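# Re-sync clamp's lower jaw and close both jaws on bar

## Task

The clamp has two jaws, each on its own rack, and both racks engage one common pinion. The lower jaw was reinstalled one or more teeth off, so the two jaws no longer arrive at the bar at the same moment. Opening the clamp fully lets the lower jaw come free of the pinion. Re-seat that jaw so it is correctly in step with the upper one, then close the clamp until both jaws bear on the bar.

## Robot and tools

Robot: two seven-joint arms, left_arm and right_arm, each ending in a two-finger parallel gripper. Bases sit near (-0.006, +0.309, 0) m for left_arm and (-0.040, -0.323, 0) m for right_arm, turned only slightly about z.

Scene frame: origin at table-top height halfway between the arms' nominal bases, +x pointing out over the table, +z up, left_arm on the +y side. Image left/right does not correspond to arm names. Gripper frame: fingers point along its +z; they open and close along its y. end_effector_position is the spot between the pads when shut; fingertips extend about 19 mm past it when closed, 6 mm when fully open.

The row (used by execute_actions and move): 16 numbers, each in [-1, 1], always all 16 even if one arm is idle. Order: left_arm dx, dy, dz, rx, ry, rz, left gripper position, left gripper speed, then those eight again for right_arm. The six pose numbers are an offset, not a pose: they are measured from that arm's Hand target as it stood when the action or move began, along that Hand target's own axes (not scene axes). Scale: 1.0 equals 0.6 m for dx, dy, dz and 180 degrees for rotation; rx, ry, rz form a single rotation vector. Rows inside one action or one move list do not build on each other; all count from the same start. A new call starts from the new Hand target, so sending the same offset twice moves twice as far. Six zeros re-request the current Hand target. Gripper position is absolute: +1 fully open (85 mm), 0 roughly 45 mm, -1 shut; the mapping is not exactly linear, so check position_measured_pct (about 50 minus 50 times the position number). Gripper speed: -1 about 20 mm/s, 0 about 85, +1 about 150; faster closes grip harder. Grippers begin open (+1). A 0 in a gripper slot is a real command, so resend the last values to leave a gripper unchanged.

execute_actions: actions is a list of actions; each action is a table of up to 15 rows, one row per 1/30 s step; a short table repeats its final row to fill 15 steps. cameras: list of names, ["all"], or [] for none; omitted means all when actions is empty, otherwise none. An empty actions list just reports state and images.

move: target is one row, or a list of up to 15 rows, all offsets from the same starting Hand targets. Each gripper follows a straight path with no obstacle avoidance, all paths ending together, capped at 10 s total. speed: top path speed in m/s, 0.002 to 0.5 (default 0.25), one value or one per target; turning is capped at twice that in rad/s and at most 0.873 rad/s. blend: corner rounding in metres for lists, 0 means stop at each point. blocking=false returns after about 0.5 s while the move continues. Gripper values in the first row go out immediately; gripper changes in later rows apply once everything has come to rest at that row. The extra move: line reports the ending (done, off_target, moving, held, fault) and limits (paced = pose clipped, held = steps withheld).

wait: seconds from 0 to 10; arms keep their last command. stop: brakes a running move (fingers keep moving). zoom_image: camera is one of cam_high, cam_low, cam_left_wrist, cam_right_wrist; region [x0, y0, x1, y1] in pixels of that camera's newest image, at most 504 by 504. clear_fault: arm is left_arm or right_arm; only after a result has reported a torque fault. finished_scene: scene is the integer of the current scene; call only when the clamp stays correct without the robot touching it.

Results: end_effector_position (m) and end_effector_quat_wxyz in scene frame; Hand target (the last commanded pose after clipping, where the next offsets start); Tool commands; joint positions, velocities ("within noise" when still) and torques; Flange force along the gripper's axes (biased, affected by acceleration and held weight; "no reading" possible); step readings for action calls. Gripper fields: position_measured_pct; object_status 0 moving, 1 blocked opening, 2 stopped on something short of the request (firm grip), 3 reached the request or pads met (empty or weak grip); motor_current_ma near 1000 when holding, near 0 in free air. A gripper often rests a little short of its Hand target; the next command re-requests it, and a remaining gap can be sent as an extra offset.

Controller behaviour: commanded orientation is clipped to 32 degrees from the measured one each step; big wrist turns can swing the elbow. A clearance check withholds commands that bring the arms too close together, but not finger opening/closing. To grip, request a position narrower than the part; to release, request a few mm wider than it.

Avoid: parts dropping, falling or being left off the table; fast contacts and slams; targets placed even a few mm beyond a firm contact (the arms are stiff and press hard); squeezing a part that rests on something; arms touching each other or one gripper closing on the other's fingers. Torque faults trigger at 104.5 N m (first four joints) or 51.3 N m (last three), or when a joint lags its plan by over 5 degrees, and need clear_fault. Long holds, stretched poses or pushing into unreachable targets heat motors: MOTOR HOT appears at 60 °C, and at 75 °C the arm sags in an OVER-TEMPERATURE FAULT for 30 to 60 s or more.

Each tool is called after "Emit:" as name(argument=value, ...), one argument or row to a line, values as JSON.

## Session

Emit:
execute_actions(
  actions=[],
)

Emit:
zoom_image(
  camera="cam_high",
  region=[220, 120, 420, 320],
)

Scene clock: 0.00 s.
left_arm: end_effector_position=(+0.4799, +0.0504, +0.2882) position_measured_pct=0.0 object_status=3 motor_current_ma=0 end_effector_quat_wxyz=(+0.558, +0.660, -0.408, +0.294) | right_arm: end_effector_position=(+0.1662, +0.0560, +0.1240) position_measured_pct=0.0 object_status=3 motor_current_ma=0 end_effector_quat_wxyz=(+0.129, +0.661, +0.141, +0.726)
Joint positions: left_arm=[-0.062 0.781 -0.091 1.619 1.318 1.606 2.812] | right_arm=[-1.955 1.266 -0.004 1.937 1.264 1.642 1.896]
Joint velocities: within noise
Joint torques (N m): no reading
Flange force (N): no reading
Hand target: left_arm +0.4799, +0.0504, +0.2882; +0.558, +0.660, -0.408, +0.294 | right_arm +0.1662, +0.0560, +0.1240; +0.129, +0.661, +0.141, +0.726
Tool commands: left_gripper/position=+1.0 left_gripper/speed=+1.0 right_gripper/position=+1.0 right_gripper/speed=+1.0
camera_calibration:
cam_left_wrist: T_world_to_cam=[[-0.875532, -0.0398784, 0.481512, 0.285233], [-0.47726, 0.226655, -0.849029, 0.518703], [-0.075279, -0.973158, -0.217476, 0.29736], [0, 0, 0, 1]] pos_world=[0.519671, 0.183187, 0.367719]
cam_right_wrist: T_world_to_cam=[[-0.0188906, -0.928939, 0.36975, 0.00770628], [0.114217, -0.3694, -0.922225, 0.173501], [0.993276, 0.0248103, 0.113079, -0.0342792], [0, 0, 0, 1]] pos_world=[0.0143776, 0.0721001, 0.161033]

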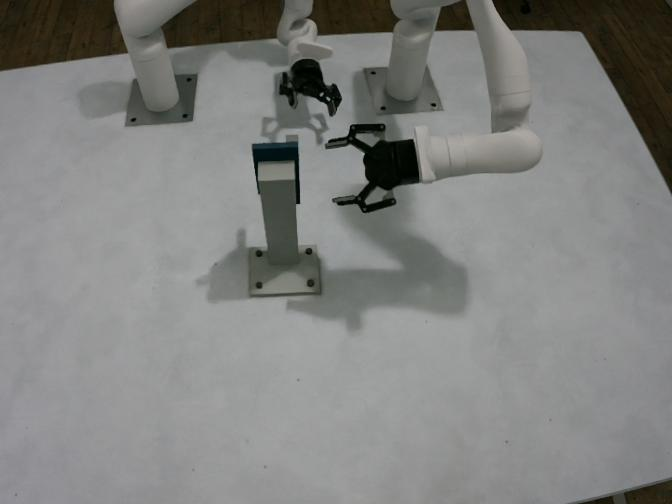

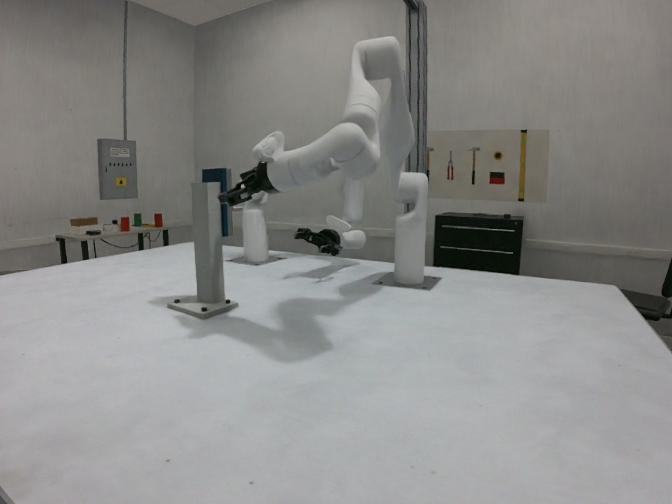

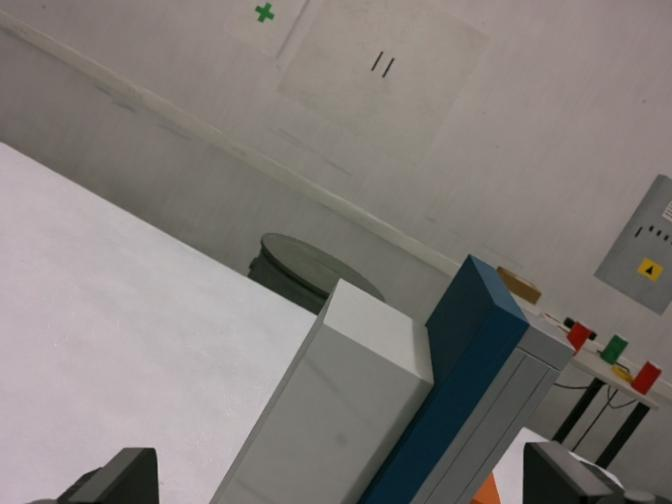

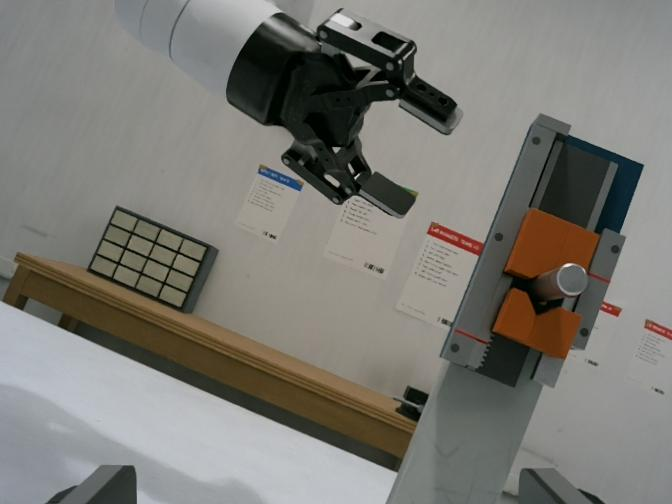

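Scaled by 2.520 from the camera's 672x504 image, which has a finer 960x720 frame.

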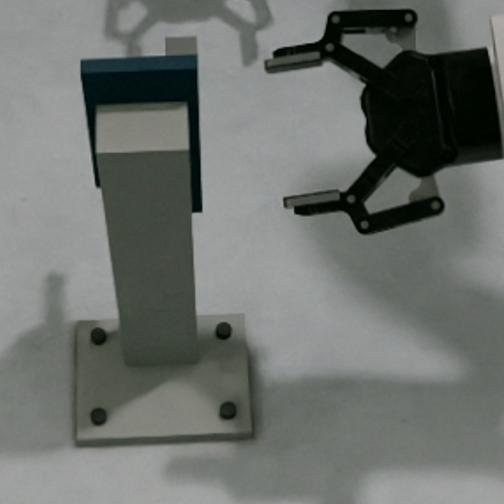

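Emit:
zoom_image(
  camera="cam_right_wrist",
  region=[430, 100, 660, 400],
)

Scaled by 1.680.

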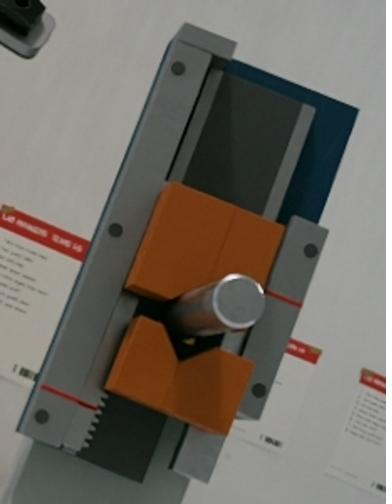

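Emit:
move(
  target=[
    [0,0,-0.2,0,0,0,1,1,0.2565,0.2462,0.1648,0.0142,-0.2250,0.1255,1,1],
    [0,0,-0.2,0,0,0,1,1,0.1768,0.2458,0.3417,0.0142,-0.2250,0.1255,1,1],
  ],
  speed=0.2,
  blend=[0.03,0],
  cameras=["cam_high","cam_left_wrist","cam_right_wrist"],
)

Scene clock: 15.90 s.
left_arm: end_effector_position=(+0.4879, +0.1676, +0.3127) position_measured_pct=0.0 object_status=3 motor_current_ma=0 end_effector_quat_wxyz=(+0.558, +0.660, -0.408, +0.294) | right_arm: end_effector_position=(+0.3604, -0.0341, +0.2949) position_measured_pct=0.0 object_status=3 motor_current_ma=0 end_effector_quat_wxyz=(+0.013, +0.887, -0.026, +0.461)
Joint positions: left_arm=[-0.251 0.796 -0.141 1.48 1.197 1.816 2.858] | right_arm=[-1.324 0.263 0.096 2.075 1.261 0.923 2.582]
Joint torques (N m): left_arm=[0.64 -21.69 0.43 -6.04 1.46 2.31 -0.01] | right_arm=[0.69 -13.36 2.29 -7.6 1.79 1.78 -0.04]
Flange force (N): left_arm=[-1.2 -2.3 0.4] | right_arm=[-3.0 -1.7 0.4]
Hand target: left_arm +0.4879, +0.1676, +0.3127; +0.558, +0.660, -0.408, +0.294 | right_arm +0.3604, -0.0341, +0.2949; +0.013, +0.887, -0.026, +0.461
Off the commanded pose: left_arm 0.000 m, 0 deg | right_arm 0.000 m, 0 deg.
move: done
camera_calibration:
cam_left_wrist: T_world_to_cam=[[-0.875555, -0.0398677, 0.48147, 0.285091], [-0.477217, 0.226657, -0.849053, 0.516829], [-0.0752789, -0.973158, -0.217476, 0.417366], [0, 0, 0, 1]] pos_world=[0.527671, 0.300386, 0.39232]
cam_right_wrist: T_world_to_cam=[[-0.0755944, -0.997109, 0.00767434, -0.0106667], [-0.555375, 0.0357104, -0.830833, 0.503771], [0.828157, -0.0670684, -0.556469, 0.00949441], [0, 0, 0, 1]] pos_world=[0.271113, -0.027989, 0.423915]
Images, in order (width x height): cam_high 672x504, cam_left_wrist 672x504, cam_right_wrist 672x504.

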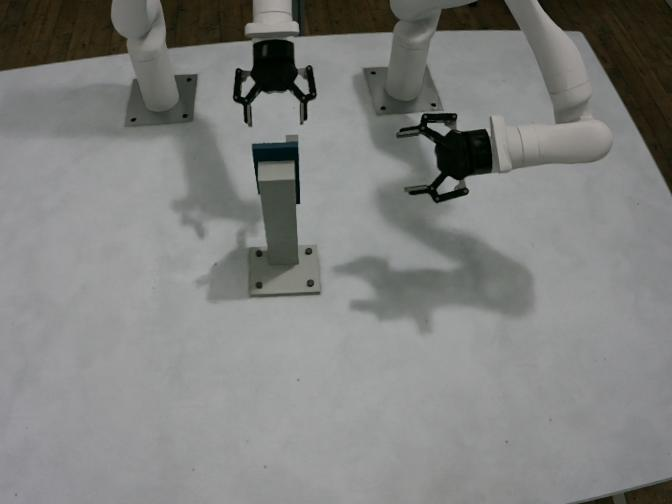

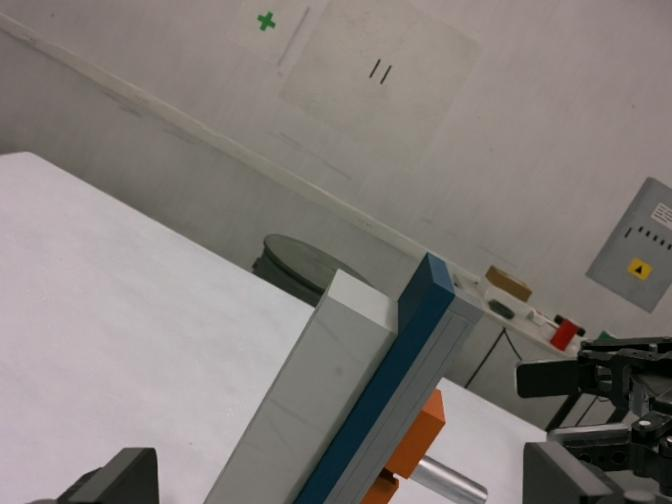

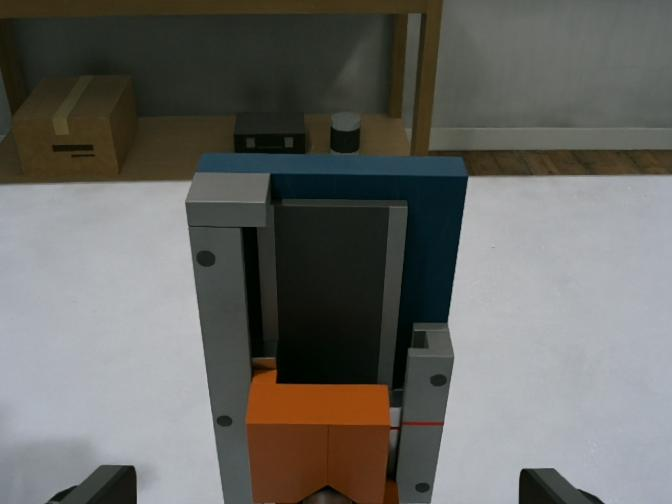

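Emit:
zoom_image(
  camera="cam_right_wrist",
  region=[340, 340, 470, 504],
)

Emit:
zoom_image(
  camera="cam_right_wrist",
  region=[170, 130, 500, 504],
)

Scaled by 3.073.

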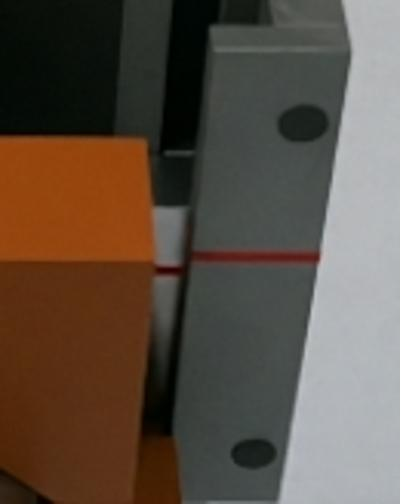

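Scaled by 1.348.

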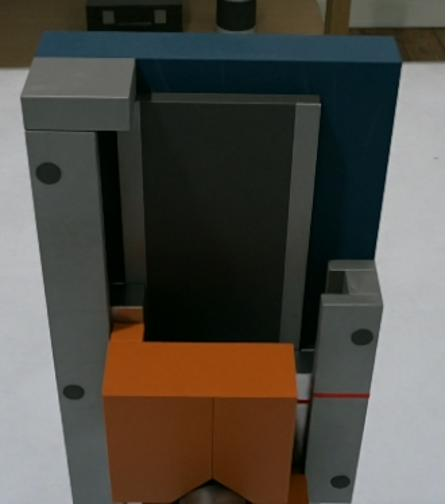

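Emit:
move(
  target=[-0.2987,0.0790,0.2858,0.2110,0.1228,0.1370,-1,0,0,0,0,0,0,0,1,1],
  speed=0.2,
  cameras=["cam_left_wrist"],
)

Emit:
zoom_image(
  camera="cam_left_wrist",
  region=[100, 0, 500, 340],
)

Emit:
move(
  target=[0,0,0,0,0,0,-1,0,-0.0045,-0.0035,0.0978,-0.0078,0,0.0055,1,1],
  speed=0.1,
  cameras=["cam_left_wrist","cam_right_wrist"],
)

Scene clock: 37.67 s.
left_arm: end_effector_position=(+0.3477, +0.0356, +0.1492) position_measured_pct=98.7 object_status=3 motor_current_ma=950 end_effector_quat_wxyz=(+0.329, +0.614, -0.314, +0.645) | right_arm: end_effector_position=(+0.3604, -0.0341, +0.2949) position_measured_pct=0.0 object_status=3 motor_current_ma=0 end_effector_quat_wxyz=(+0.013, +0.887, -0.026, +0.461)
Joint positions: left_arm=[0.023 1.466 -0.021 2.58 1.939 2.096 0.756] | right_arm=[-1.324 0.263 0.096 2.075 1.261 0.923 2.582]
Joint torques (N m): left_arm=[0.47 -15.94 1.57 4.76 -2.26 2.14 -0.01] | right_arm=[0.51 -13.39 2.32 -7.54 1.5 1.87 0.01]
Flange force (N): left_arm=[-1.7 4.8 2.1] | right_arm=[-3.3 -1.4 1.6]
Hand target: left_arm +0.3469, +0.0357, +0.1499; +0.308, +0.636, -0.308, +0.637 | right_arm +0.3604, -0.0341, +0.2949; +0.013, +0.887, -0.026, +0.461
Off the commanded pose: left_arm 0.001 m, 4 deg | right_arm 0.000 m, 0 deg.
joint sent to its limit (left arm) — joint 4 (elbow), upper limit, where the elbow is as bent as it goes; joint 6 (wrist pitch), upper limit. The joint targets are off in orientation, not in position.
move: off_target (left_arm)
camera_calibration:
cam_left_wrist: T_world_to_cam=[[-0.810471, -0.585448, -0.019696, 0.307371], [0.0352554, -0.0151882, -0.999263, 0.193903], [0.584717, -0.810568, 0.0329498, -0.0298403], [0, 0, 0, 1]] pos_world=[0.259727, 0.158707, 0.200797]
Images, in order (width x height): cam_left_wrist 672x504.

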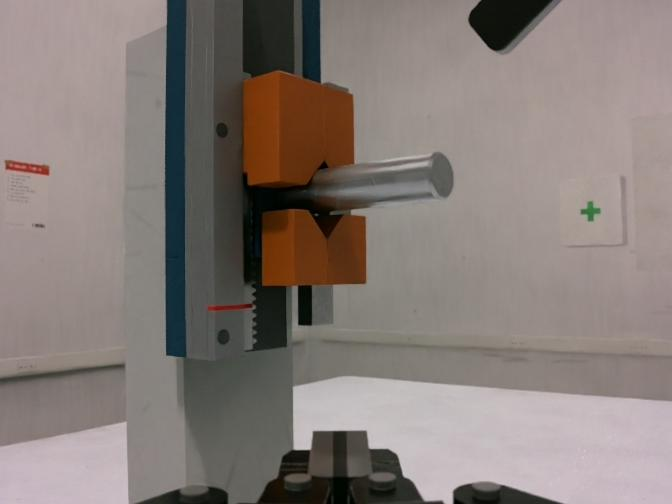

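Scaled by 1.260.

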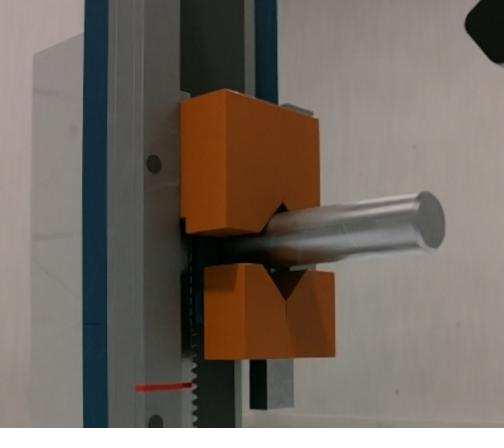

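Scene clock: 38.67 s.
left_arm: end_effector_position=(+0.3477, +0.0356, +0.1492) position_measured_pct=98.7 object_status=3 motor_current_ma=950 end_effector_quat_wxyz=(+0.329, +0.614, -0.314, +0.645) | right_arm: end_effector_position=(+0.4069, -0.0347, +0.2590) position_measured_pct=0.0 object_status=3 motor_current_ma=0 end_effector_quat_wxyz=(+0.020, +0.886, -0.039, +0.461)
Joint positions: left_arm=[0.023 1.465 -0.022 2.58 1.939 2.096 0.757] | right_arm=[-1.243 0.389 0.146 2.042 1.366 0.816 2.491]
Joint torques (N m): left_arm=[0.66 -15.95 1.79 4.74 -2.24 2.2 0.01] | right_arm=[0.75 -15.02 2.79 -7.34 1.11 1.96 0.02]
Flange force (N): left_arm=[-1.6 4.1 1.0] | right_arm=[-3.8 -0.1 1.2]
Hand target: left_arm +0.3469, +0.0357, +0.1499; +0.308, +0.636, -0.308, +0.637 | right_arm +0.4070, -0.0347, +0.2589; +0.020, +0.886, -0.039, +0.461
Off the commanded pose: left_arm 0.001 m, 4 deg | right_arm 0.000 m, 0 deg.
joint sent to its limit (left arm) — joint 4 (elbow), upper limit, where the elbow is as bent as it goes; joint 6 (wrist pitch), upper limit. The joint targets are off in orientation, not in position.
move: off_target (left_arm)
camera_calibration:
cam_left_wrist: T_world_to_cam=[[-0.810555, -0.585331, -0.0196787, 0.307371], [0.0351218, -0.0150408, -0.99927, 0.193916], [0.584608, -0.810655, 0.0327493, -0.0297585], [0, 0, 0, 1]] pos_world=[0.259728, 0.158707, 0.200797]
cam_right_wrist: T_world_to_cam=[[-0.105401, -0.9944, 0.00765423, 0.00480595], [-0.554048, 0.0523307, -0.830839, 0.499825], [0.825786, -0.0918118, -0.556461, -0.0489207], [0, 0, 0, 1]] pos_world=[0.317831, -0.0258686, 0.388015]
Images, in order (width x height): cam_left_wrist 672x504, cam_right_wrist 672x504.

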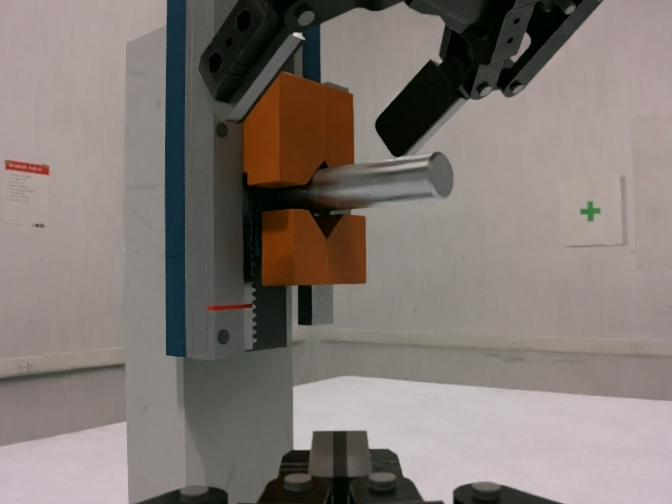

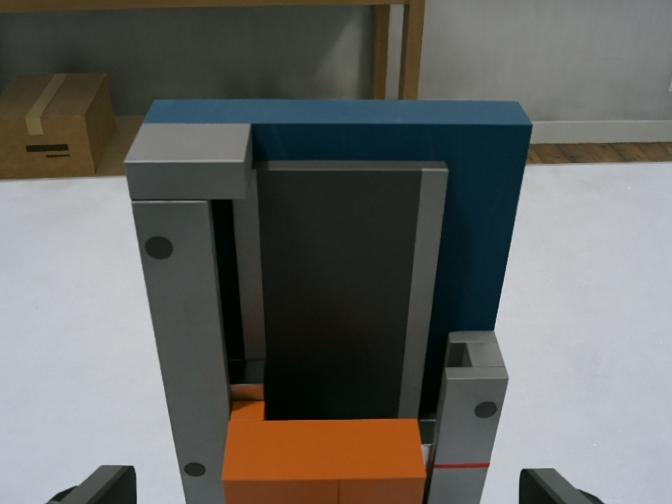

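Emit:
move(
  target=[0,0.0067,0.1472,0,0,0,-1,0,-0.0033,-0.0015,-0.0048,0,0,0,1,1],
  speed=0.1,
  cameras=["cam_left_wrist","cam_right_wrist"],
)

Emit:
move(
  target=[0,0,0,0,0,0,-1,0,0,0,0,0,0,0,-0.02,-1],
  cameras=["cam_right_wrist"],
)

Scene clock: 49.00 s.
left_arm: end_effector_position=(+0.3986, -0.0360, +0.1499) position_measured_pct=98.7 object_status=3 motor_current_ma=950 end_effector_quat_wxyz=(+0.308, +0.636, -0.308, +0.637) | right_arm: end_effector_position=(+0.4036, -0.0336, +0.2590) position_measured_pct=0.0 object_status=3 motor_current_ma=0 end_effector_quat_wxyz=(+0.020, +0.886, -0.039, +0.461)
Joint positions: left_arm=[0.162 1.292 0.233 2.455 2.425 1.892 1.014] | right_arm=[-1.25 0.388 0.143 2.045 1.361 0.824 2.488]
Joint torques (N m): left_arm=[0.73 -17.59 2.81 2.12 -1.83 2.76 0.02] | right_arm=[0.43 -15.28 2.85 -7.1 1.25 2.07 0.02]
Flange force (N): left_arm=[-0.9 2.4 -0.2] | right_arm=[-3.2 -1.1 2.1]
Hand target: left_arm +0.3986, -0.0361, +0.1499; +0.308, +0.636, -0.308, +0.637 | right_arm +0.4036, -0.0336, +0.2590; +0.020, +0.886, -0.039, +0.461
Off the commanded pose: left_arm 0.000 m, 0 deg | right_arm 0.000 m, 0 deg.
move: done
camera_calibration:
cam_left_wrist: T_world_to_cam=[[-0.784761, -0.619519, -0.018591, 0.295055], [0.00489211, 0.023803, -0.999705, 0.205291], [0.619779, -0.784621, -0.0156489, -0.123365], [0, 0, 0, 1]] pos_world=[0.307002, 0.0811104, 0.208786]
cam_right_wrist: T_world_to_cam=[[-0.105544, -0.994385, 0.00762069, 0.00569929], [-0.554033, 0.0524374, -0.830842, 0.497878], [0.825777, -0.0919121, -0.556456, -0.0460045], [0, 0, 0, 1]] pos_world=[0.314431, -0.0246685, 0.388015]
Images, in order (width x height): cam_left_wrist 672x504, cam_right_wrist 672x504.

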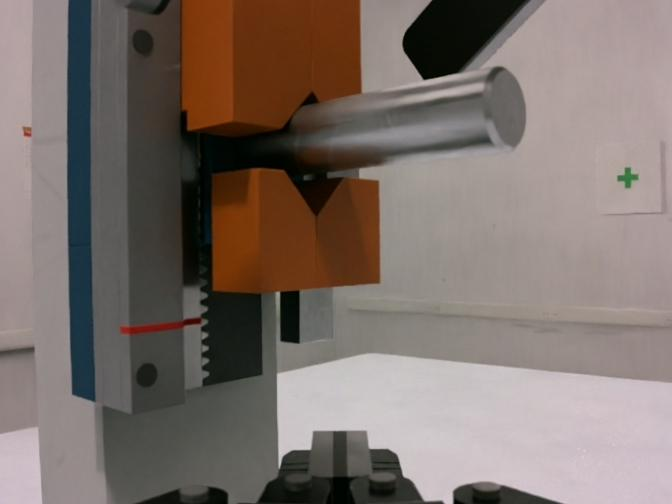

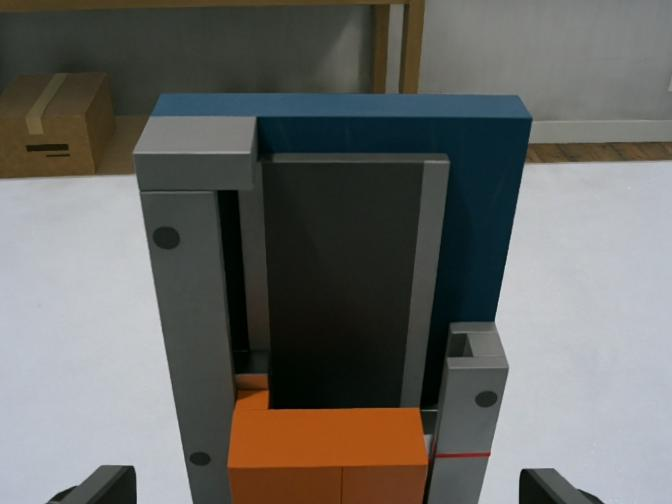

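Scene clock: 51.50 s.
left_arm: end_effector_position=(+0.3986, -0.0361, +0.1499) position_measured_pct=98.7 object_status=3 motor_current_ma=950 end_effector_quat_wxyz=(+0.308, +0.636, -0.308, +0.637) | right_arm: end_effector_position=(+0.4036, -0.0336, +0.2590) position_measured_pct=51.1 object_status=0 motor_current_ma=0 end_effector_quat_wxyz=(+0.020, +0.886, -0.039, +0.461)
Joint positions: left_arm=[0.162 1.292 0.233 2.455 2.425 1.892 1.014] | right_arm=[-1.25 0.388 0.143 2.045 1.361 0.824 2.488]
Joint torques (N m): left_arm=[0.62 -17.6 2.76 2.18 -1.88 2.67 0.03] | right_arm=[0.45 -15.34 2.78 -7.26 1.29 2.09 0.07]
Flange force (N): left_arm=[-1.1 3.0 0.0] | right_arm=[-3.6 -0.7 2.2]
Hand target: left_arm +0.3986, -0.0361, +0.1499; +0.308, +0.636, -0.308, +0.637 | right_arm +0.4036, -0.0336, +0.2590; +0.020, +0.886, -0.039, +0.461
Off the commanded pose: left_arm 0.000 m, 0 deg | right_arm 0.000 m, 0 deg.
move: done
camera_calibration:
cam_right_wrist: T_world_to_cam=[[-0.105544, -0.994385, 0.00762069, 0.00569929], [-0.554033, 0.0524374, -0.830842, 0.497878], [0.825777, -0.0919121, -0.556456, -0.0460045], [0, 0, 0, 1]] pos_world=[0.314431, -0.0246685, 0.388015]
Images, in order (width x height): cam_right_wrist 672x504.

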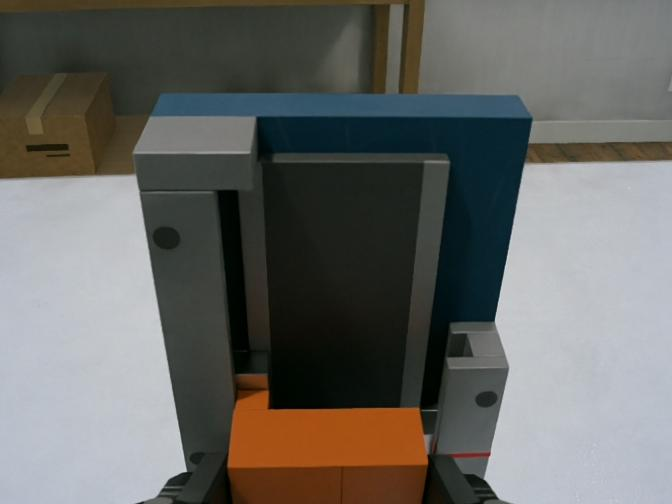

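Emit:
move(
  target=[0,0,0,0,0,0,-1,0,0,0,0,0,0,0,-0.05,-1],
)

Emit:
move(
  target=[0,0,0,0,0,0,-1,0,0,0,0,0,0,0,-0.08,-1],
)

Emit:
wait(
  seconds=0.7,
  cameras=["cam_left_wrist"],
)

Emit:
zoom_image(
  camera="cam_left_wrist",
  region=[60, 20, 400, 430],
)

Scene clock: 54.03 s.
left_arm: end_effector_position=(+0.3986, -0.0361, +0.1499) position_measured_pct=98.7 object_status=3 motor_current_ma=950 end_effector_quat_wxyz=(+0.308, +0.636, -0.308, +0.637) | right_arm: end_effector_position=(+0.4035, -0.0335, +0.2590) position_measured_pct=52.4 object_status=3 motor_current_ma=20 end_effector_quat_wxyz=(+0.020, +0.886, -0.039, +0.461)
Joint positions: left_arm=[0.162 1.292 0.233 2.455 2.425 1.892 1.014] | right_arm=[-1.25 0.388 0.143 2.045 1.361 0.824 2.488]
Joint torques (N m): left_arm=[0.7 -17.63 2.76 2.23 -1.88 2.61 0] | right_arm=[1.18 -14.71 3.44 -6.07 0.91 2.49 0.03]
Flange force (N): left_arm=[-1.3 2.9 -0.2] | right_arm=[-2.1 -2.8 1.5]
Hand target: left_arm +0.3986, -0.0361, +0.1499; +0.308, +0.636, -0.308, +0.637 | right_arm +0.4036, -0.0336, +0.2590; +0.020, +0.886, -0.039, +0.461
Off the commanded pose: left_arm 0.000 m, 0 deg | right_arm 0.000 m, 0 deg.
move: done

Scene clock: 54.57 s.
left_arm: end_effector_position=(+0.3986, -0.0361, +0.1499) position_measured_pct=98.7 object_status=3 motor_current_ma=950 end_effector_quat_wxyz=(+0.308, +0.636, -0.308, +0.637) | right_arm: end_effector_position=(+0.4036, -0.0336, +0.2590) position_measured_pct=53.2 object_status=0 motor_current_ma=480 end_effector_quat_wxyz=(+0.020, +0.886, -0.039, +0.461)
Joint positions: left_arm=[0.162 1.292 0.233 2.455 2.425 1.892 1.014] | right_arm=[-1.25 0.388 0.143 2.045 1.361 0.824 2.488]
Joint torques (N m): left_arm=[0.6 -17.64 2.75 2.18 -1.87 2.63 0.02] | right_arm=[1.51 -13.4 3.38 -5.92 0.87 1.94 0.02]
Flange force (N): left_arm=[-1.3 3.1 -0.1] | right_arm=[-0.8 -1.8 -2.4]
Hand target: left_arm +0.3986, -0.0361, +0.1499; +0.308, +0.636, -0.308, +0.637 | right_arm +0.4036, -0.0336, +0.2590; +0.020, +0.886, -0.039, +0.461
Off the commanded pose: left_arm 0.000 m, 0 deg | right_arm 0.000 m, 0 deg.
move: done

Scene clock: 55.27 s.
left_arm: end_effector_position=(+0.3986, -0.0361, +0.1499) position_measured_pct=98.7 object_status=3 motor_current_ma=950 end_effector_quat_wxyz=(+0.308, +0.636, -0.308, +0.637) | right_arm: end_effector_position=(+0.4036, -0.0336, +0.2590) position_measured_pct=53.7 object_status=3 motor_current_ma=720 end_effector_quat_wxyz=(+0.020, +0.886, -0.039, +0.461)
Joint positions: left_arm=[0.162 1.292 0.233 2.455 2.425 1.892 1.014] | right_arm=[-1.25 0.388 0.143 2.045 1.361 0.824 2.488]
Joint torques (N m): left_arm=[0.63 -17.59 2.78 2.17 -1.91 2.66 0.02] | right_arm=[2.26 -12.65 3.79 -6.93 1.3 1.63 -0.05]
Flange force (N): left_arm=[-1.0 3.0 0.0] | right_arm=[-1.9 0.4 -7.4]
Hand target: left_arm +0.3986, -0.0361, +0.1499; +0.308, +0.636, -0.308, +0.637 | right_arm +0.4036, -0.0336, +0.2590; +0.020, +0.886, -0.039, +0.461
Tool commands: left_gripper/position=-1.0 left_gripper/speed=+0.0 right_gripper/position=-0.08 right_gripper/speed=-1.0
Off the commanded pose: left_arm 0.000 m, 0 deg | right_arm 0.000 m, 0 deg.
wait: 0.70 s; at rest by 0.17 s
camera_calibration:
cam_left_wrist: T_world_to_cam=[[-0.784812, -0.619458, -0.0185115, 0.294987], [0.00476946, 0.023832, -0.999705, 0.205329], [0.619716, -0.784668, -0.0157492, -0.1234], [0, 0, 0, 1]] pos_world=[0.307003, 0.0810103, 0.208786]
Images, in order (width x height): cam_left_wrist 672x504.

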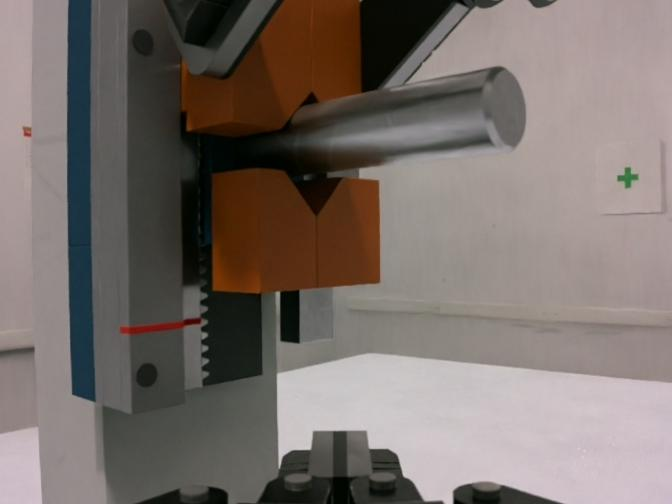

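Scaled by 1.229.

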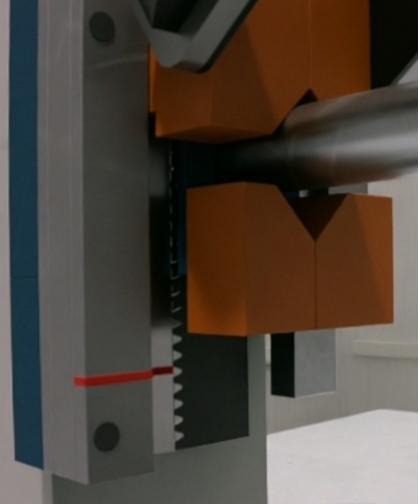

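Emit:
move(
  target=[0,0,0,0,0,0,-1,0,0.03686,0,-0.02582,0,0,0,-0.08,-1],
  speed=0.04,
  cameras=["cam_left_wrist"],
)

Scene clock: 62.70 s.
left_arm: end_effector_position=(+0.3986, -0.0361, +0.1499) position_measured_pct=98.7 object_status=3 motor_current_ma=950 end_effector_quat_wxyz=(+0.308, +0.636, -0.308, +0.637) | right_arm: end_effector_position=(+0.4036, -0.0336, +0.2860) position_measured_pct=53.7 object_status=3 motor_current_ma=720 end_effector_quat_wxyz=(+0.020, +0.886, -0.039, +0.461)
Joint positions: left_arm=[0.162 1.292 0.233 2.455 2.425 1.892 1.014] | right_arm=[-1.247 0.335 0.137 2.007 1.29 0.852 2.603]
Joint torques (N m): left_arm=[0.61 -18.69 3.37 1.96 -2.19 3.23 0.02] | right_arm=[0.45 -16.48 3.01 -8.82 1.92 2.3 -0.02]
Flange force (N): left_arm=[-3.6 3.2 -0.6] | right_arm=[-5.8 -1.4 4.3]
Hand target: left_arm +0.3986, -0.0361, +0.1499; +0.308, +0.636, -0.308, +0.637 | right_arm +0.4036, -0.0336, +0.2860; +0.020, +0.886, -0.039, +0.461
Off the commanded pose: left_arm 0.000 m, 0 deg | right_arm 0.000 m, 0 deg.
move: done
camera_calibration:
cam_left_wrist: T_world_to_cam=[[-0.784765, -0.619515, -0.0185578, 0.295063], [0.00468034, 0.0240177, -0.999701, 0.205241], [0.619776, -0.784617, -0.0159487, -0.123445], [0, 0, 0, 1]] pos_world=[0.307103, 0.0810098, 0.208686]
Images, in order (width x height): cam_left_wrist 672x504.

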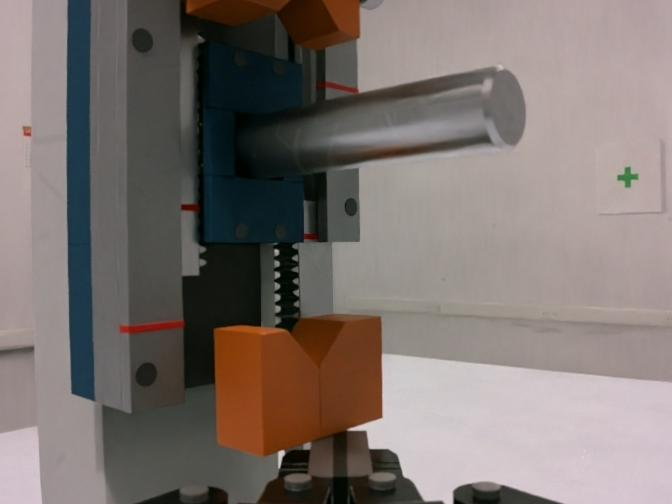

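Emit:
move(
  target=[0,0,0,0,0,0,-1,0,0.00887,0,-0.00621,0,0,0,-0.08,-1],
  speed=0.03,
)

Emit:
move(
  target=[0.005,0,0,0,0,0,-1,0,0,0,0,0,0,0,-0.08,-1],
  speed=0.02,
)

Emit:
move(
  target=[0.005,0,0,0,0,0,-1,0,0,0,0,0,0,0,-0.08,-1],
  speed=0.02,
)

Emit:
move(
  target=[0.002,0,0,0,0,0,-1,0,0,0,0,0,0,0,-0.08,-1],
  speed=0.02,
  cameras=["cam_left_wrist"],
)

Scene clock: 69.33 s.
left_arm: end_effector_position=(+0.3986, -0.0361, +0.1499) position_measured_pct=98.7 object_status=3 motor_current_ma=950 end_effector_quat_wxyz=(+0.308, +0.636, -0.308, +0.637) | right_arm: end_effector_position=(+0.4036, -0.0336, +0.2925) position_measured_pct=53.7 object_status=3 motor_current_ma=720 end_effector_quat_wxyz=(+0.020, +0.886, -0.039, +0.461)
Joint positions: left_arm=[0.162 1.292 0.233 2.455 2.425 1.892 1.014] | right_arm=[-1.247 0.323 0.135 1.997 1.274 0.86 2.63]
Joint torques (N m): left_arm=[0.65 -18.62 3.34 1.94 -2.2 3.19 -0.02] | right_arm=[0.44 -16.28 3.02 -8.98 2.07 2.3 0.02]
Flange force (N): left_arm=[-3.3 3.1 -0.5] | right_arm=[-5.7 -1.3 4.1]
Hand target: left_arm +0.3986, -0.0361, +0.1499; +0.308, +0.636, -0.308, +0.637 | right_arm +0.4036, -0.0336, +0.2925; +0.020, +0.886, -0.039, +0.461
Off the commanded pose: left_arm 0.000 m, 0 deg | right_arm 0.000 m, 0 deg.
move: done

Scene clock: 70.03 s.
left_arm: end_effector_position=(+0.3986, -0.0361, +0.1529) position_measured_pct=98.7 object_status=3 motor_current_ma=950 end_effector_quat_wxyz=(+0.308, +0.636, -0.308, +0.637) | right_arm: end_effector_position=(+0.4036, -0.0336, +0.2925) position_measured_pct=53.7 object_status=3 motor_current_ma=720 end_effector_quat_wxyz=(+0.020, +0.886, -0.039, +0.461)
Joint positions: left_arm=[0.161 1.283 0.235 2.459 2.429 1.889 1.017] | right_arm=[-1.247 0.323 0.135 1.997 1.274 0.86 2.63]
Joint torques (N m): left_arm=[0.66 -18.89 3.42 1.66 -2.19 3.18 0.03] | right_arm=[0.36 -16.26 3.04 -8.98 2.14 2.26 -0.05]
Flange force (N): left_arm=[-4.0 3.8 -1.9] | right_arm=[-5.2 -1.4 3.8]
Hand target: left_arm +0.3986, -0.0361, +0.1529; +0.308, +0.636, -0.308, +0.637 | right_arm +0.4036, -0.0336, +0.2925; +0.020, +0.886, -0.039, +0.461
Off the commanded pose: left_arm 0.000 m, 0 deg | right_arm 0.000 m, 0 deg.
move: done

Scene clock: 70.73 s.
left_arm: end_effector_position=(+0.3986, -0.0361, +0.1559) position_measured_pct=98.7 object_status=3 motor_current_ma=950 end_effector_quat_wxyz=(+0.308, +0.636, -0.308, +0.637) | right_arm: end_effector_position=(+0.4036, -0.0336, +0.2925) position_measured_pct=53.7 object_status=3 motor_current_ma=720 end_effector_quat_wxyz=(+0.020, +0.886, -0.039, +0.461)
Joint positions: left_arm=[0.16 1.274 0.238 2.464 2.432 1.885 1.019] | right_arm=[-1.247 0.323 0.135 1.997 1.274 0.86 2.63]
Joint torques (N m): left_arm=[0.89 -18.61 3.54 1.82 -2.4 3.27 0.03] | right_arm=[0.53 -16.26 2.96 -8.98 2.15 2.19 0.02]
Flange force (N): left_arm=[-3.2 2.7 -0.5] | right_arm=[-5.7 -1.5 3.5]
Hand target: left_arm +0.3986, -0.0361, +0.1559; +0.308, +0.636, -0.308, +0.637 | right_arm +0.4036, -0.0336, +0.2925; +0.020, +0.886, -0.039, +0.461
Off the commanded pose: left_arm 0.000 m, 0 deg | right_arm 0.000 m, 0 deg.
move: done

Scene clock: 71.43 s.
left_arm: end_effector_position=(+0.3986, -0.0361, +0.1571) position_measured_pct=98.7 object_status=3 motor_current_ma=950 end_effector_quat_wxyz=(+0.308, +0.636, -0.308, +0.637) | right_arm: end_effector_position=(+0.4036, -0.0336, +0.2925) position_measured_pct=53.7 object_status=3 motor_current_ma=720 end_effector_quat_wxyz=(+0.020, +0.886, -0.039, +0.461)
Joint positions: left_arm=[0.16 1.27 0.239 2.466 2.433 1.884 1.02] | right_arm=[-1.247 0.323 0.135 1.997 1.274 0.86 2.63]
Joint torques (N m): left_arm=[0.96 -18.65 3.59 2.01 -2.43 3.29 -0.03] | right_arm=[0.67 -16.22 2.96 -8.98 2.1 2.32 0.01]
Flange force (N): left_arm=[-3.6 2.2 0.0] | right_arm=[-5.8 -1.3 3.6]
Hand target: left_arm +0.3986, -0.0361, +0.1571; +0.308, +0.636, -0.308, +0.637 | right_arm +0.4036, -0.0336, +0.2925; +0.020, +0.886, -0.039, +0.461
Off the commanded pose: left_arm 0.000 m, 0 deg | right_arm 0.000 m, 0 deg.
move: done
camera_calibration:
cam_left_wrist: T_world_to_cam=[[-0.784761, -0.619519, -0.018591, 0.295126], [0.00489211, 0.023803, -0.999705, 0.212492], [0.619779, -0.784621, -0.0156489, -0.123331], [0, 0, 0, 1]] pos_world=[0.307002, 0.0810104, 0.215986]
Images, in order (width x height): cam_left_wrist 672x504.

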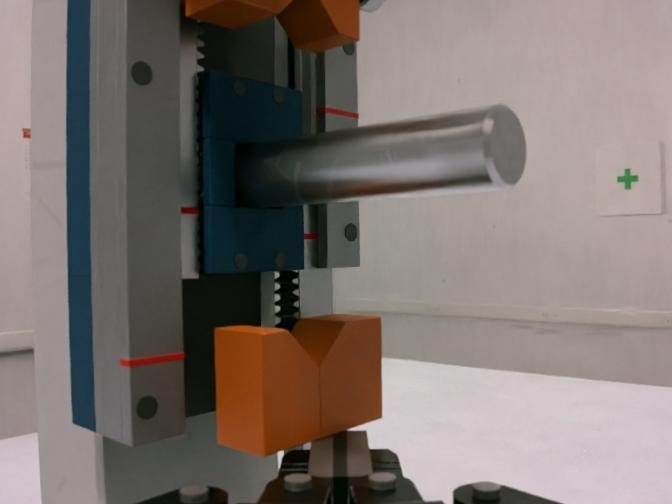

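Emit:
move(
  target=[0.0018,0,0,0,0,0,-1,0,0,0,0,0,0,0,-0.08,-1],
  speed=0.02,
)

Emit:
move(
  target=[0.0013,0,0,0,0,0,-1,0,0,0,0,0,0,0,-0.08,-1],
  speed=0.02,
)

Emit:
move(
  target=[0.0010,0,0,0,0,0,-1,0,0,0,0,0,0,0,-0.08,-1],
  speed=0.02,
)

Scene clock: 75.57 s.
left_arm: end_effector_position=(+0.3986, -0.0360, +0.1582) position_measured_pct=98.7 object_status=3 motor_current_ma=950 end_effector_quat_wxyz=(+0.308, +0.636, -0.308, +0.637) | right_arm: end_effector_position=(+0.4036, -0.0336, +0.2925) position_measured_pct=53.7 object_status=3 motor_current_ma=720 end_effector_quat_wxyz=(+0.020, +0.886, -0.039, +0.461)
Joint positions: left_arm=[0.159 1.267 0.24 2.468 2.435 1.882 1.021] | right_arm=[-1.247 0.323 0.135 1.997 1.274 0.86 2.63]
Joint torques (N m): left_arm=[0.98 -18.7 3.59 2 -2.41 3.25 0] | right_arm=[0.5 -16.27 3.03 -9.07 2.1 2.23 0]
Flange force (N): left_arm=[-3.9 2.3 -0.3] | right_arm=[-5.8 -1.2 3.7]
Hand target: left_arm +0.3986, -0.0360, +0.1582; +0.308, +0.636, -0.308, +0.637 | right_arm +0.4036, -0.0336, +0.2925; +0.020, +0.886, -0.039, +0.461
Off the commanded pose: left_arm 0.000 m, 0 deg | right_arm 0.000 m, 0 deg.
move: done

Scene clock: 76.27 s.
left_arm: end_effector_position=(+0.3986, -0.0361, +0.1590) position_measured_pct=98.7 object_status=3 motor_current_ma=950 end_effector_quat_wxyz=(+0.308, +0.636, -0.308, +0.637) | right_arm: end_effector_position=(+0.4036, -0.0336, +0.2925) position_measured_pct=53.7 object_status=3 motor_current_ma=720 end_effector_quat_wxyz=(+0.020, +0.886, -0.039, +0.461)
Joint positions: left_arm=[0.159 1.264 0.241 2.469 2.436 1.881 1.022] | right_arm=[-1.247 0.323 0.135 1.997 1.274 0.86 2.63]
Joint torques (N m): left_arm=[0.96 -18.69 3.57 1.96 -2.42 3.25 0] | right_arm=[0.56 -16.26 2.98 -9.03 2.12 2.32 0]
Flange force (N): left_arm=[-3.8 2.5 -0.3] | right_arm=[-5.7 -1.3 3.8]
Hand target: left_arm +0.3986, -0.0361, +0.1590; +0.308, +0.636, -0.308, +0.637 | right_arm +0.4036, -0.0336, +0.2925; +0.020, +0.886, -0.039, +0.461
Off the commanded pose: left_arm 0.000 m, 0 deg | right_arm 0.000 m, 0 deg.
move: done

Scene clock: 76.97 s.
left_arm: end_effector_position=(+0.3986, -0.0361, +0.1596) position_measured_pct=98.7 object_status=3 motor_current_ma=950 end_effector_quat_wxyz=(+0.308, +0.636, -0.308, +0.637) | right_arm: end_effector_position=(+0.4036, -0.0336, +0.2925) position_measured_pct=53.7 object_status=3 motor_current_ma=720 end_effector_quat_wxyz=(+0.020, +0.886, -0.039, +0.461)
Joint positions: left_arm=[0.159 1.262 0.241 2.47 2.436 1.88 1.023] | right_arm=[-1.247 0.323 0.135 1.997 1.274 0.86 2.63]
Joint torques (N m): left_arm=[0.98 -18.67 3.59 1.97 -2.37 3.27 -0.02] | right_arm=[0.55 -16.27 3.04 -8.99 2.1 2.25 -0.03]
Flange force (N): left_arm=[-3.9 2.2 -0.3] | right_arm=[-5.6 -1.5 3.6]
Hand target: left_arm +0.3986, -0.0361, +0.1596; +0.308, +0.636, -0.308, +0.637 | right_arm +0.4036, -0.0336, +0.2925; +0.020, +0.886, -0.039, +0.461
Off the commanded pose: left_arm 0.000 m, 0 deg | right_arm 0.000 m, 0 deg.
move: done

Emit:
move(
  target=[0.0010,0,0,0,0,0,-1,0,0,0,0,0,0,0,-0.08,-1],
  speed=0.02,
)

Emit:
move(
  target=[0.0008,0,0,0,0,0,-1,0,0,0,0,0,0,0,-0.08,-1],
  speed=0.02,
)

Scene clock: 78.73 s.
left_arm: end_effector_position=(+0.3986, -0.0361, +0.1602) position_measured_pct=98.7 object_status=3 motor_current_ma=950 end_effector_quat_wxyz=(+0.308, +0.636, -0.308, +0.637) | right_arm: end_effector_position=(+0.4036, -0.0336, +0.2925) position_measured_pct=53.7 object_status=3 motor_current_ma=720 end_effector_quat_wxyz=(+0.020, +0.886, -0.039, +0.461)
Joint positions: left_arm=[0.159 1.261 0.242 2.471 2.437 1.88 1.023] | right_arm=[-1.247 0.323 0.135 1.997 1.274 0.86 2.63]
Joint torques (N m): left_arm=[0.93 -20.69 4.82 1.31 -3.05 4.42 -0.02] | right_arm=[0.65 -17.44 3.35 -9.49 2.43 2.79 0.01]
Flange force (N): left_arm=[-8.0 2.7 -1.5] | right_arm=[-7.5 -2.2 5.8]
Hand target: left_arm +0.3986, -0.0361, +0.1602; +0.308, +0.636, -0.308, +0.637 | right_arm +0.4036, -0.0336, +0.2925; +0.020, +0.886, -0.039, +0.461
Off the commanded pose: left_arm 0.000 m, 0 deg | right_arm 0.000 m, 0 deg.
move: done

Scene clock: 79.43 s.
left_arm: end_effector_position=(+0.3986, -0.0361, +0.1606) position_measured_pct=98.7 object_status=3 motor_current_ma=950 end_effector_quat_wxyz=(+0.308, +0.636, -0.308, +0.637) | right_arm: end_effector_position=(+0.4036, -0.0336, +0.2925) position_measured_pct=53.7 object_status=3 motor_current_ma=720 end_effector_quat_wxyz=(+0.020, +0.886, -0.039, +0.461)
Joint positions: left_arm=[0.158 1.259 0.242 2.471 2.437 1.879 1.024] | right_arm=[-1.247 0.323 0.135 1.997 1.274 0.86 2.63]
Joint torques (N m): left_arm=[1.23 -23.04 6.29 0.81 -3.82 5.62 -0.04] | right_arm=[0.6 -18.83 3.65 -10.35 2.84 3.2 -0.03]
Flange force (N): left_arm=[-13.3 2.4 -3.0] | right_arm=[-9.7 -2.6 8.0]
Hand target: left_arm +0.3986, -0.0361, +0.1607; +0.308, +0.636, -0.308, +0.637 | right_arm +0.4036, -0.0336, +0.2925; +0.020, +0.886, -0.039, +0.461
Off the commanded pose: left_arm 0.000 m, 0 deg | right_arm 0.000 m, 0 deg.
move: done

Emit:
move(
  target=[0.0026,0,0,0,0,0,-1,0,-0.00273,0,0.00191,0,0,0,-0.08,-1],
  speed=0.01,
)

Emit:
move(
  target=[0.0064,0,0,0,0,0,-1,0,-0.00546,0,0.00382,0,0,0,-0.08,-1],
  speed=0.02,
  cameras=["cam_left_wrist"],
)

Scene clock: 81.40 s.
left_arm: end_effector_position=(+0.3986, -0.0361, +0.1622) position_measured_pct=98.7 object_status=3 motor_current_ma=950 end_effector_quat_wxyz=(+0.308, +0.636, -0.308, +0.637) | right_arm: end_effector_position=(+0.4036, -0.0336, +0.2905) position_measured_pct=53.7 object_status=3 motor_current_ma=720 end_effector_quat_wxyz=(+0.020, +0.886, -0.039, +0.461)
Joint positions: left_arm=[0.158 1.254 0.243 2.474 2.439 1.877 1.025] | right_arm=[-1.247 0.327 0.135 2 1.279 0.858 2.622]
Joint torques (N m): left_arm=[1.13 -21.55 5.4 1.17 -3.41 4.82 0.04] | right_arm=[0.34 -18.33 3.19 -10.1 2.78 2.91 -0.28]
Flange force (N): left_arm=[-10.2 2.7 -2.1] | right_arm=[-7.4 -2.4 6.9]
Hand target: left_arm +0.3986, -0.0361, +0.1622; +0.308, +0.636, -0.308, +0.637 | right_arm +0.4036, -0.0336, +0.2905; +0.020, +0.886, -0.039, +0.461
Off the commanded pose: left_arm 0.000 m, 0 deg | right_arm 0.000 m, 0 deg.
move: done

Scene clock: 82.13 s.
left_arm: end_effector_position=(+0.3986, -0.0361, +0.1660) position_measured_pct=98.7 object_status=3 motor_current_ma=950 end_effector_quat_wxyz=(+0.308, +0.636, -0.308, +0.637) | right_arm: end_effector_position=(+0.4036, -0.0336, +0.2865) position_measured_pct=53.7 object_status=3 motor_current_ma=720 end_effector_quat_wxyz=(+0.020, +0.886, -0.039, +0.461)
Joint positions: left_arm=[0.157 1.242 0.247 2.48 2.444 1.872 1.029] | right_arm=[-1.247 0.334 0.136 2.006 1.289 0.853 2.605]
Joint torques (N m): left_arm=[1.32 -21.08 5.24 1.51 -3.45 4.51 -0.04] | right_arm=[0.78 -17.89 3.59 -9.65 2.57 3.02 -0.04]
Flange force (N): left_arm=[-9.6 2.1 -1.0] | right_arm=[-8.2 -2.3 6.0]
Hand target: left_arm +0.3986, -0.0361, +0.1661; +0.308, +0.636, -0.308, +0.637 | right_arm +0.4036, -0.0336, +0.2865; +0.020, +0.886, -0.039, +0.461
Off the commanded pose: left_arm 0.000 m, 0 deg | right_arm 0.000 m, 0 deg.
move: done
camera_calibration:
cam_left_wrist: T_world_to_cam=[[-0.784763, -0.619519, -0.0185124, 0.295275], [0.00476866, 0.0238324, -0.999705, 0.221425], [0.619777, -0.78462, -0.0157485, -0.123169], [0, 0, 0, 1]] pos_world=[0.307003, 0.0810103, 0.224886]
Images, in order (width x height): cam_left_wrist 672x504.

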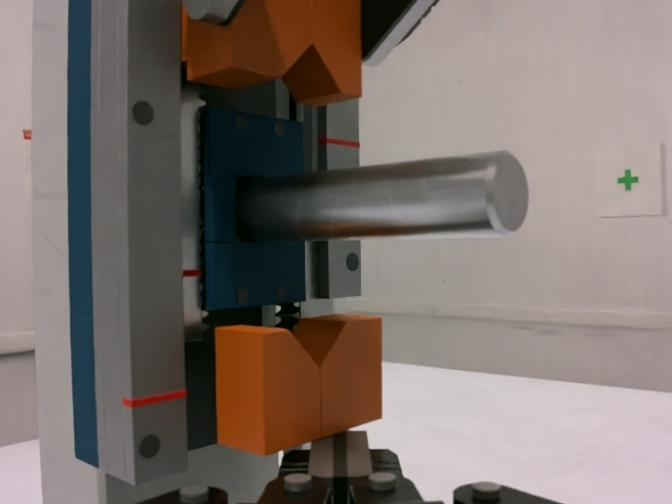

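Emit:
move(
  target=[-0.0265,0,0,0,0,0,-1,0,-0.0348,0,0.02438,0,0,0,-0.08,-1],
  speed=0.04,
  cameras=["cam_left_wrist"],
)

Emit:
zoom_image(
  camera="cam_left_wrist",
  region=[60, 20, 400, 430],
)

Scene clock: 84.57 s.
left_arm: end_effector_position=(+0.3986, -0.0361, +0.1502) position_measured_pct=98.7 object_status=3 motor_current_ma=950 end_effector_quat_wxyz=(+0.308, +0.636, -0.308, +0.637) | right_arm: end_effector_position=(+0.4036, -0.0335, +0.2610) position_measured_pct=53.7 object_status=3 motor_current_ma=720 end_effector_quat_wxyz=(+0.020, +0.886, -0.039, +0.461)
Joint positions: left_arm=[0.162 1.291 0.233 2.455 2.425 1.892 1.014] | right_arm=[-1.25 0.383 0.143 2.042 1.355 0.825 2.497]
Joint torques (N m): left_arm=[0.7 -17.67 2.78 2.18 -1.91 2.68 0.03] | right_arm=[1.03 -15.43 3.36 -7.27 1.35 2.47 -0.2]
Flange force (N): left_arm=[-1.3 3.0 -0.1] | right_arm=[-3.2 -1.7 1.4]
Hand target: left_arm +0.3986, -0.0361, +0.1502; +0.308, +0.636, -0.308, +0.637 | right_arm +0.4036, -0.0335, +0.2610; +0.020, +0.886, -0.039, +0.461
Off the commanded pose: left_arm 0.000 m, 0 deg | right_arm 0.000 m, 0 deg.
move: done
camera_calibration:
cam_left_wrist: T_world_to_cam=[[-0.78481, -0.619458, -0.0185902, 0.295006], [0.00489291, 0.0238026, -0.999705, 0.205493], [0.619717, -0.784669, -0.0156496, -0.123418], [0, 0, 0, 1]] pos_world=[0.307003, 0.0810104, 0.208986]
Images, in order (width x height): cam_left_wrist 672x504.

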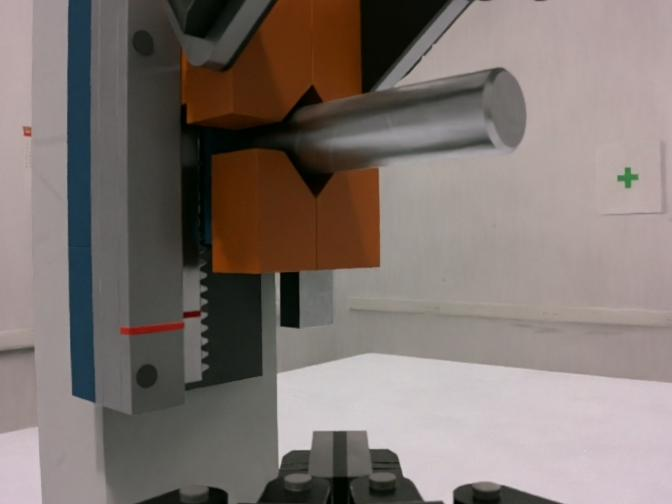

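Scaled by 1.229.

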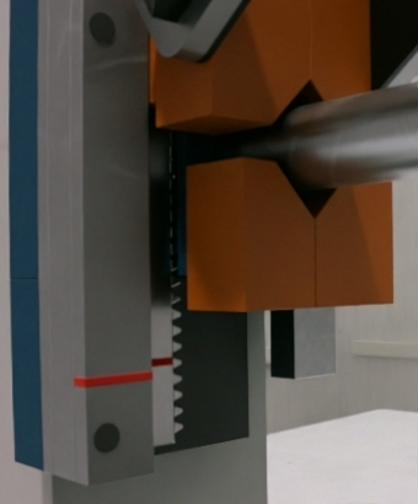

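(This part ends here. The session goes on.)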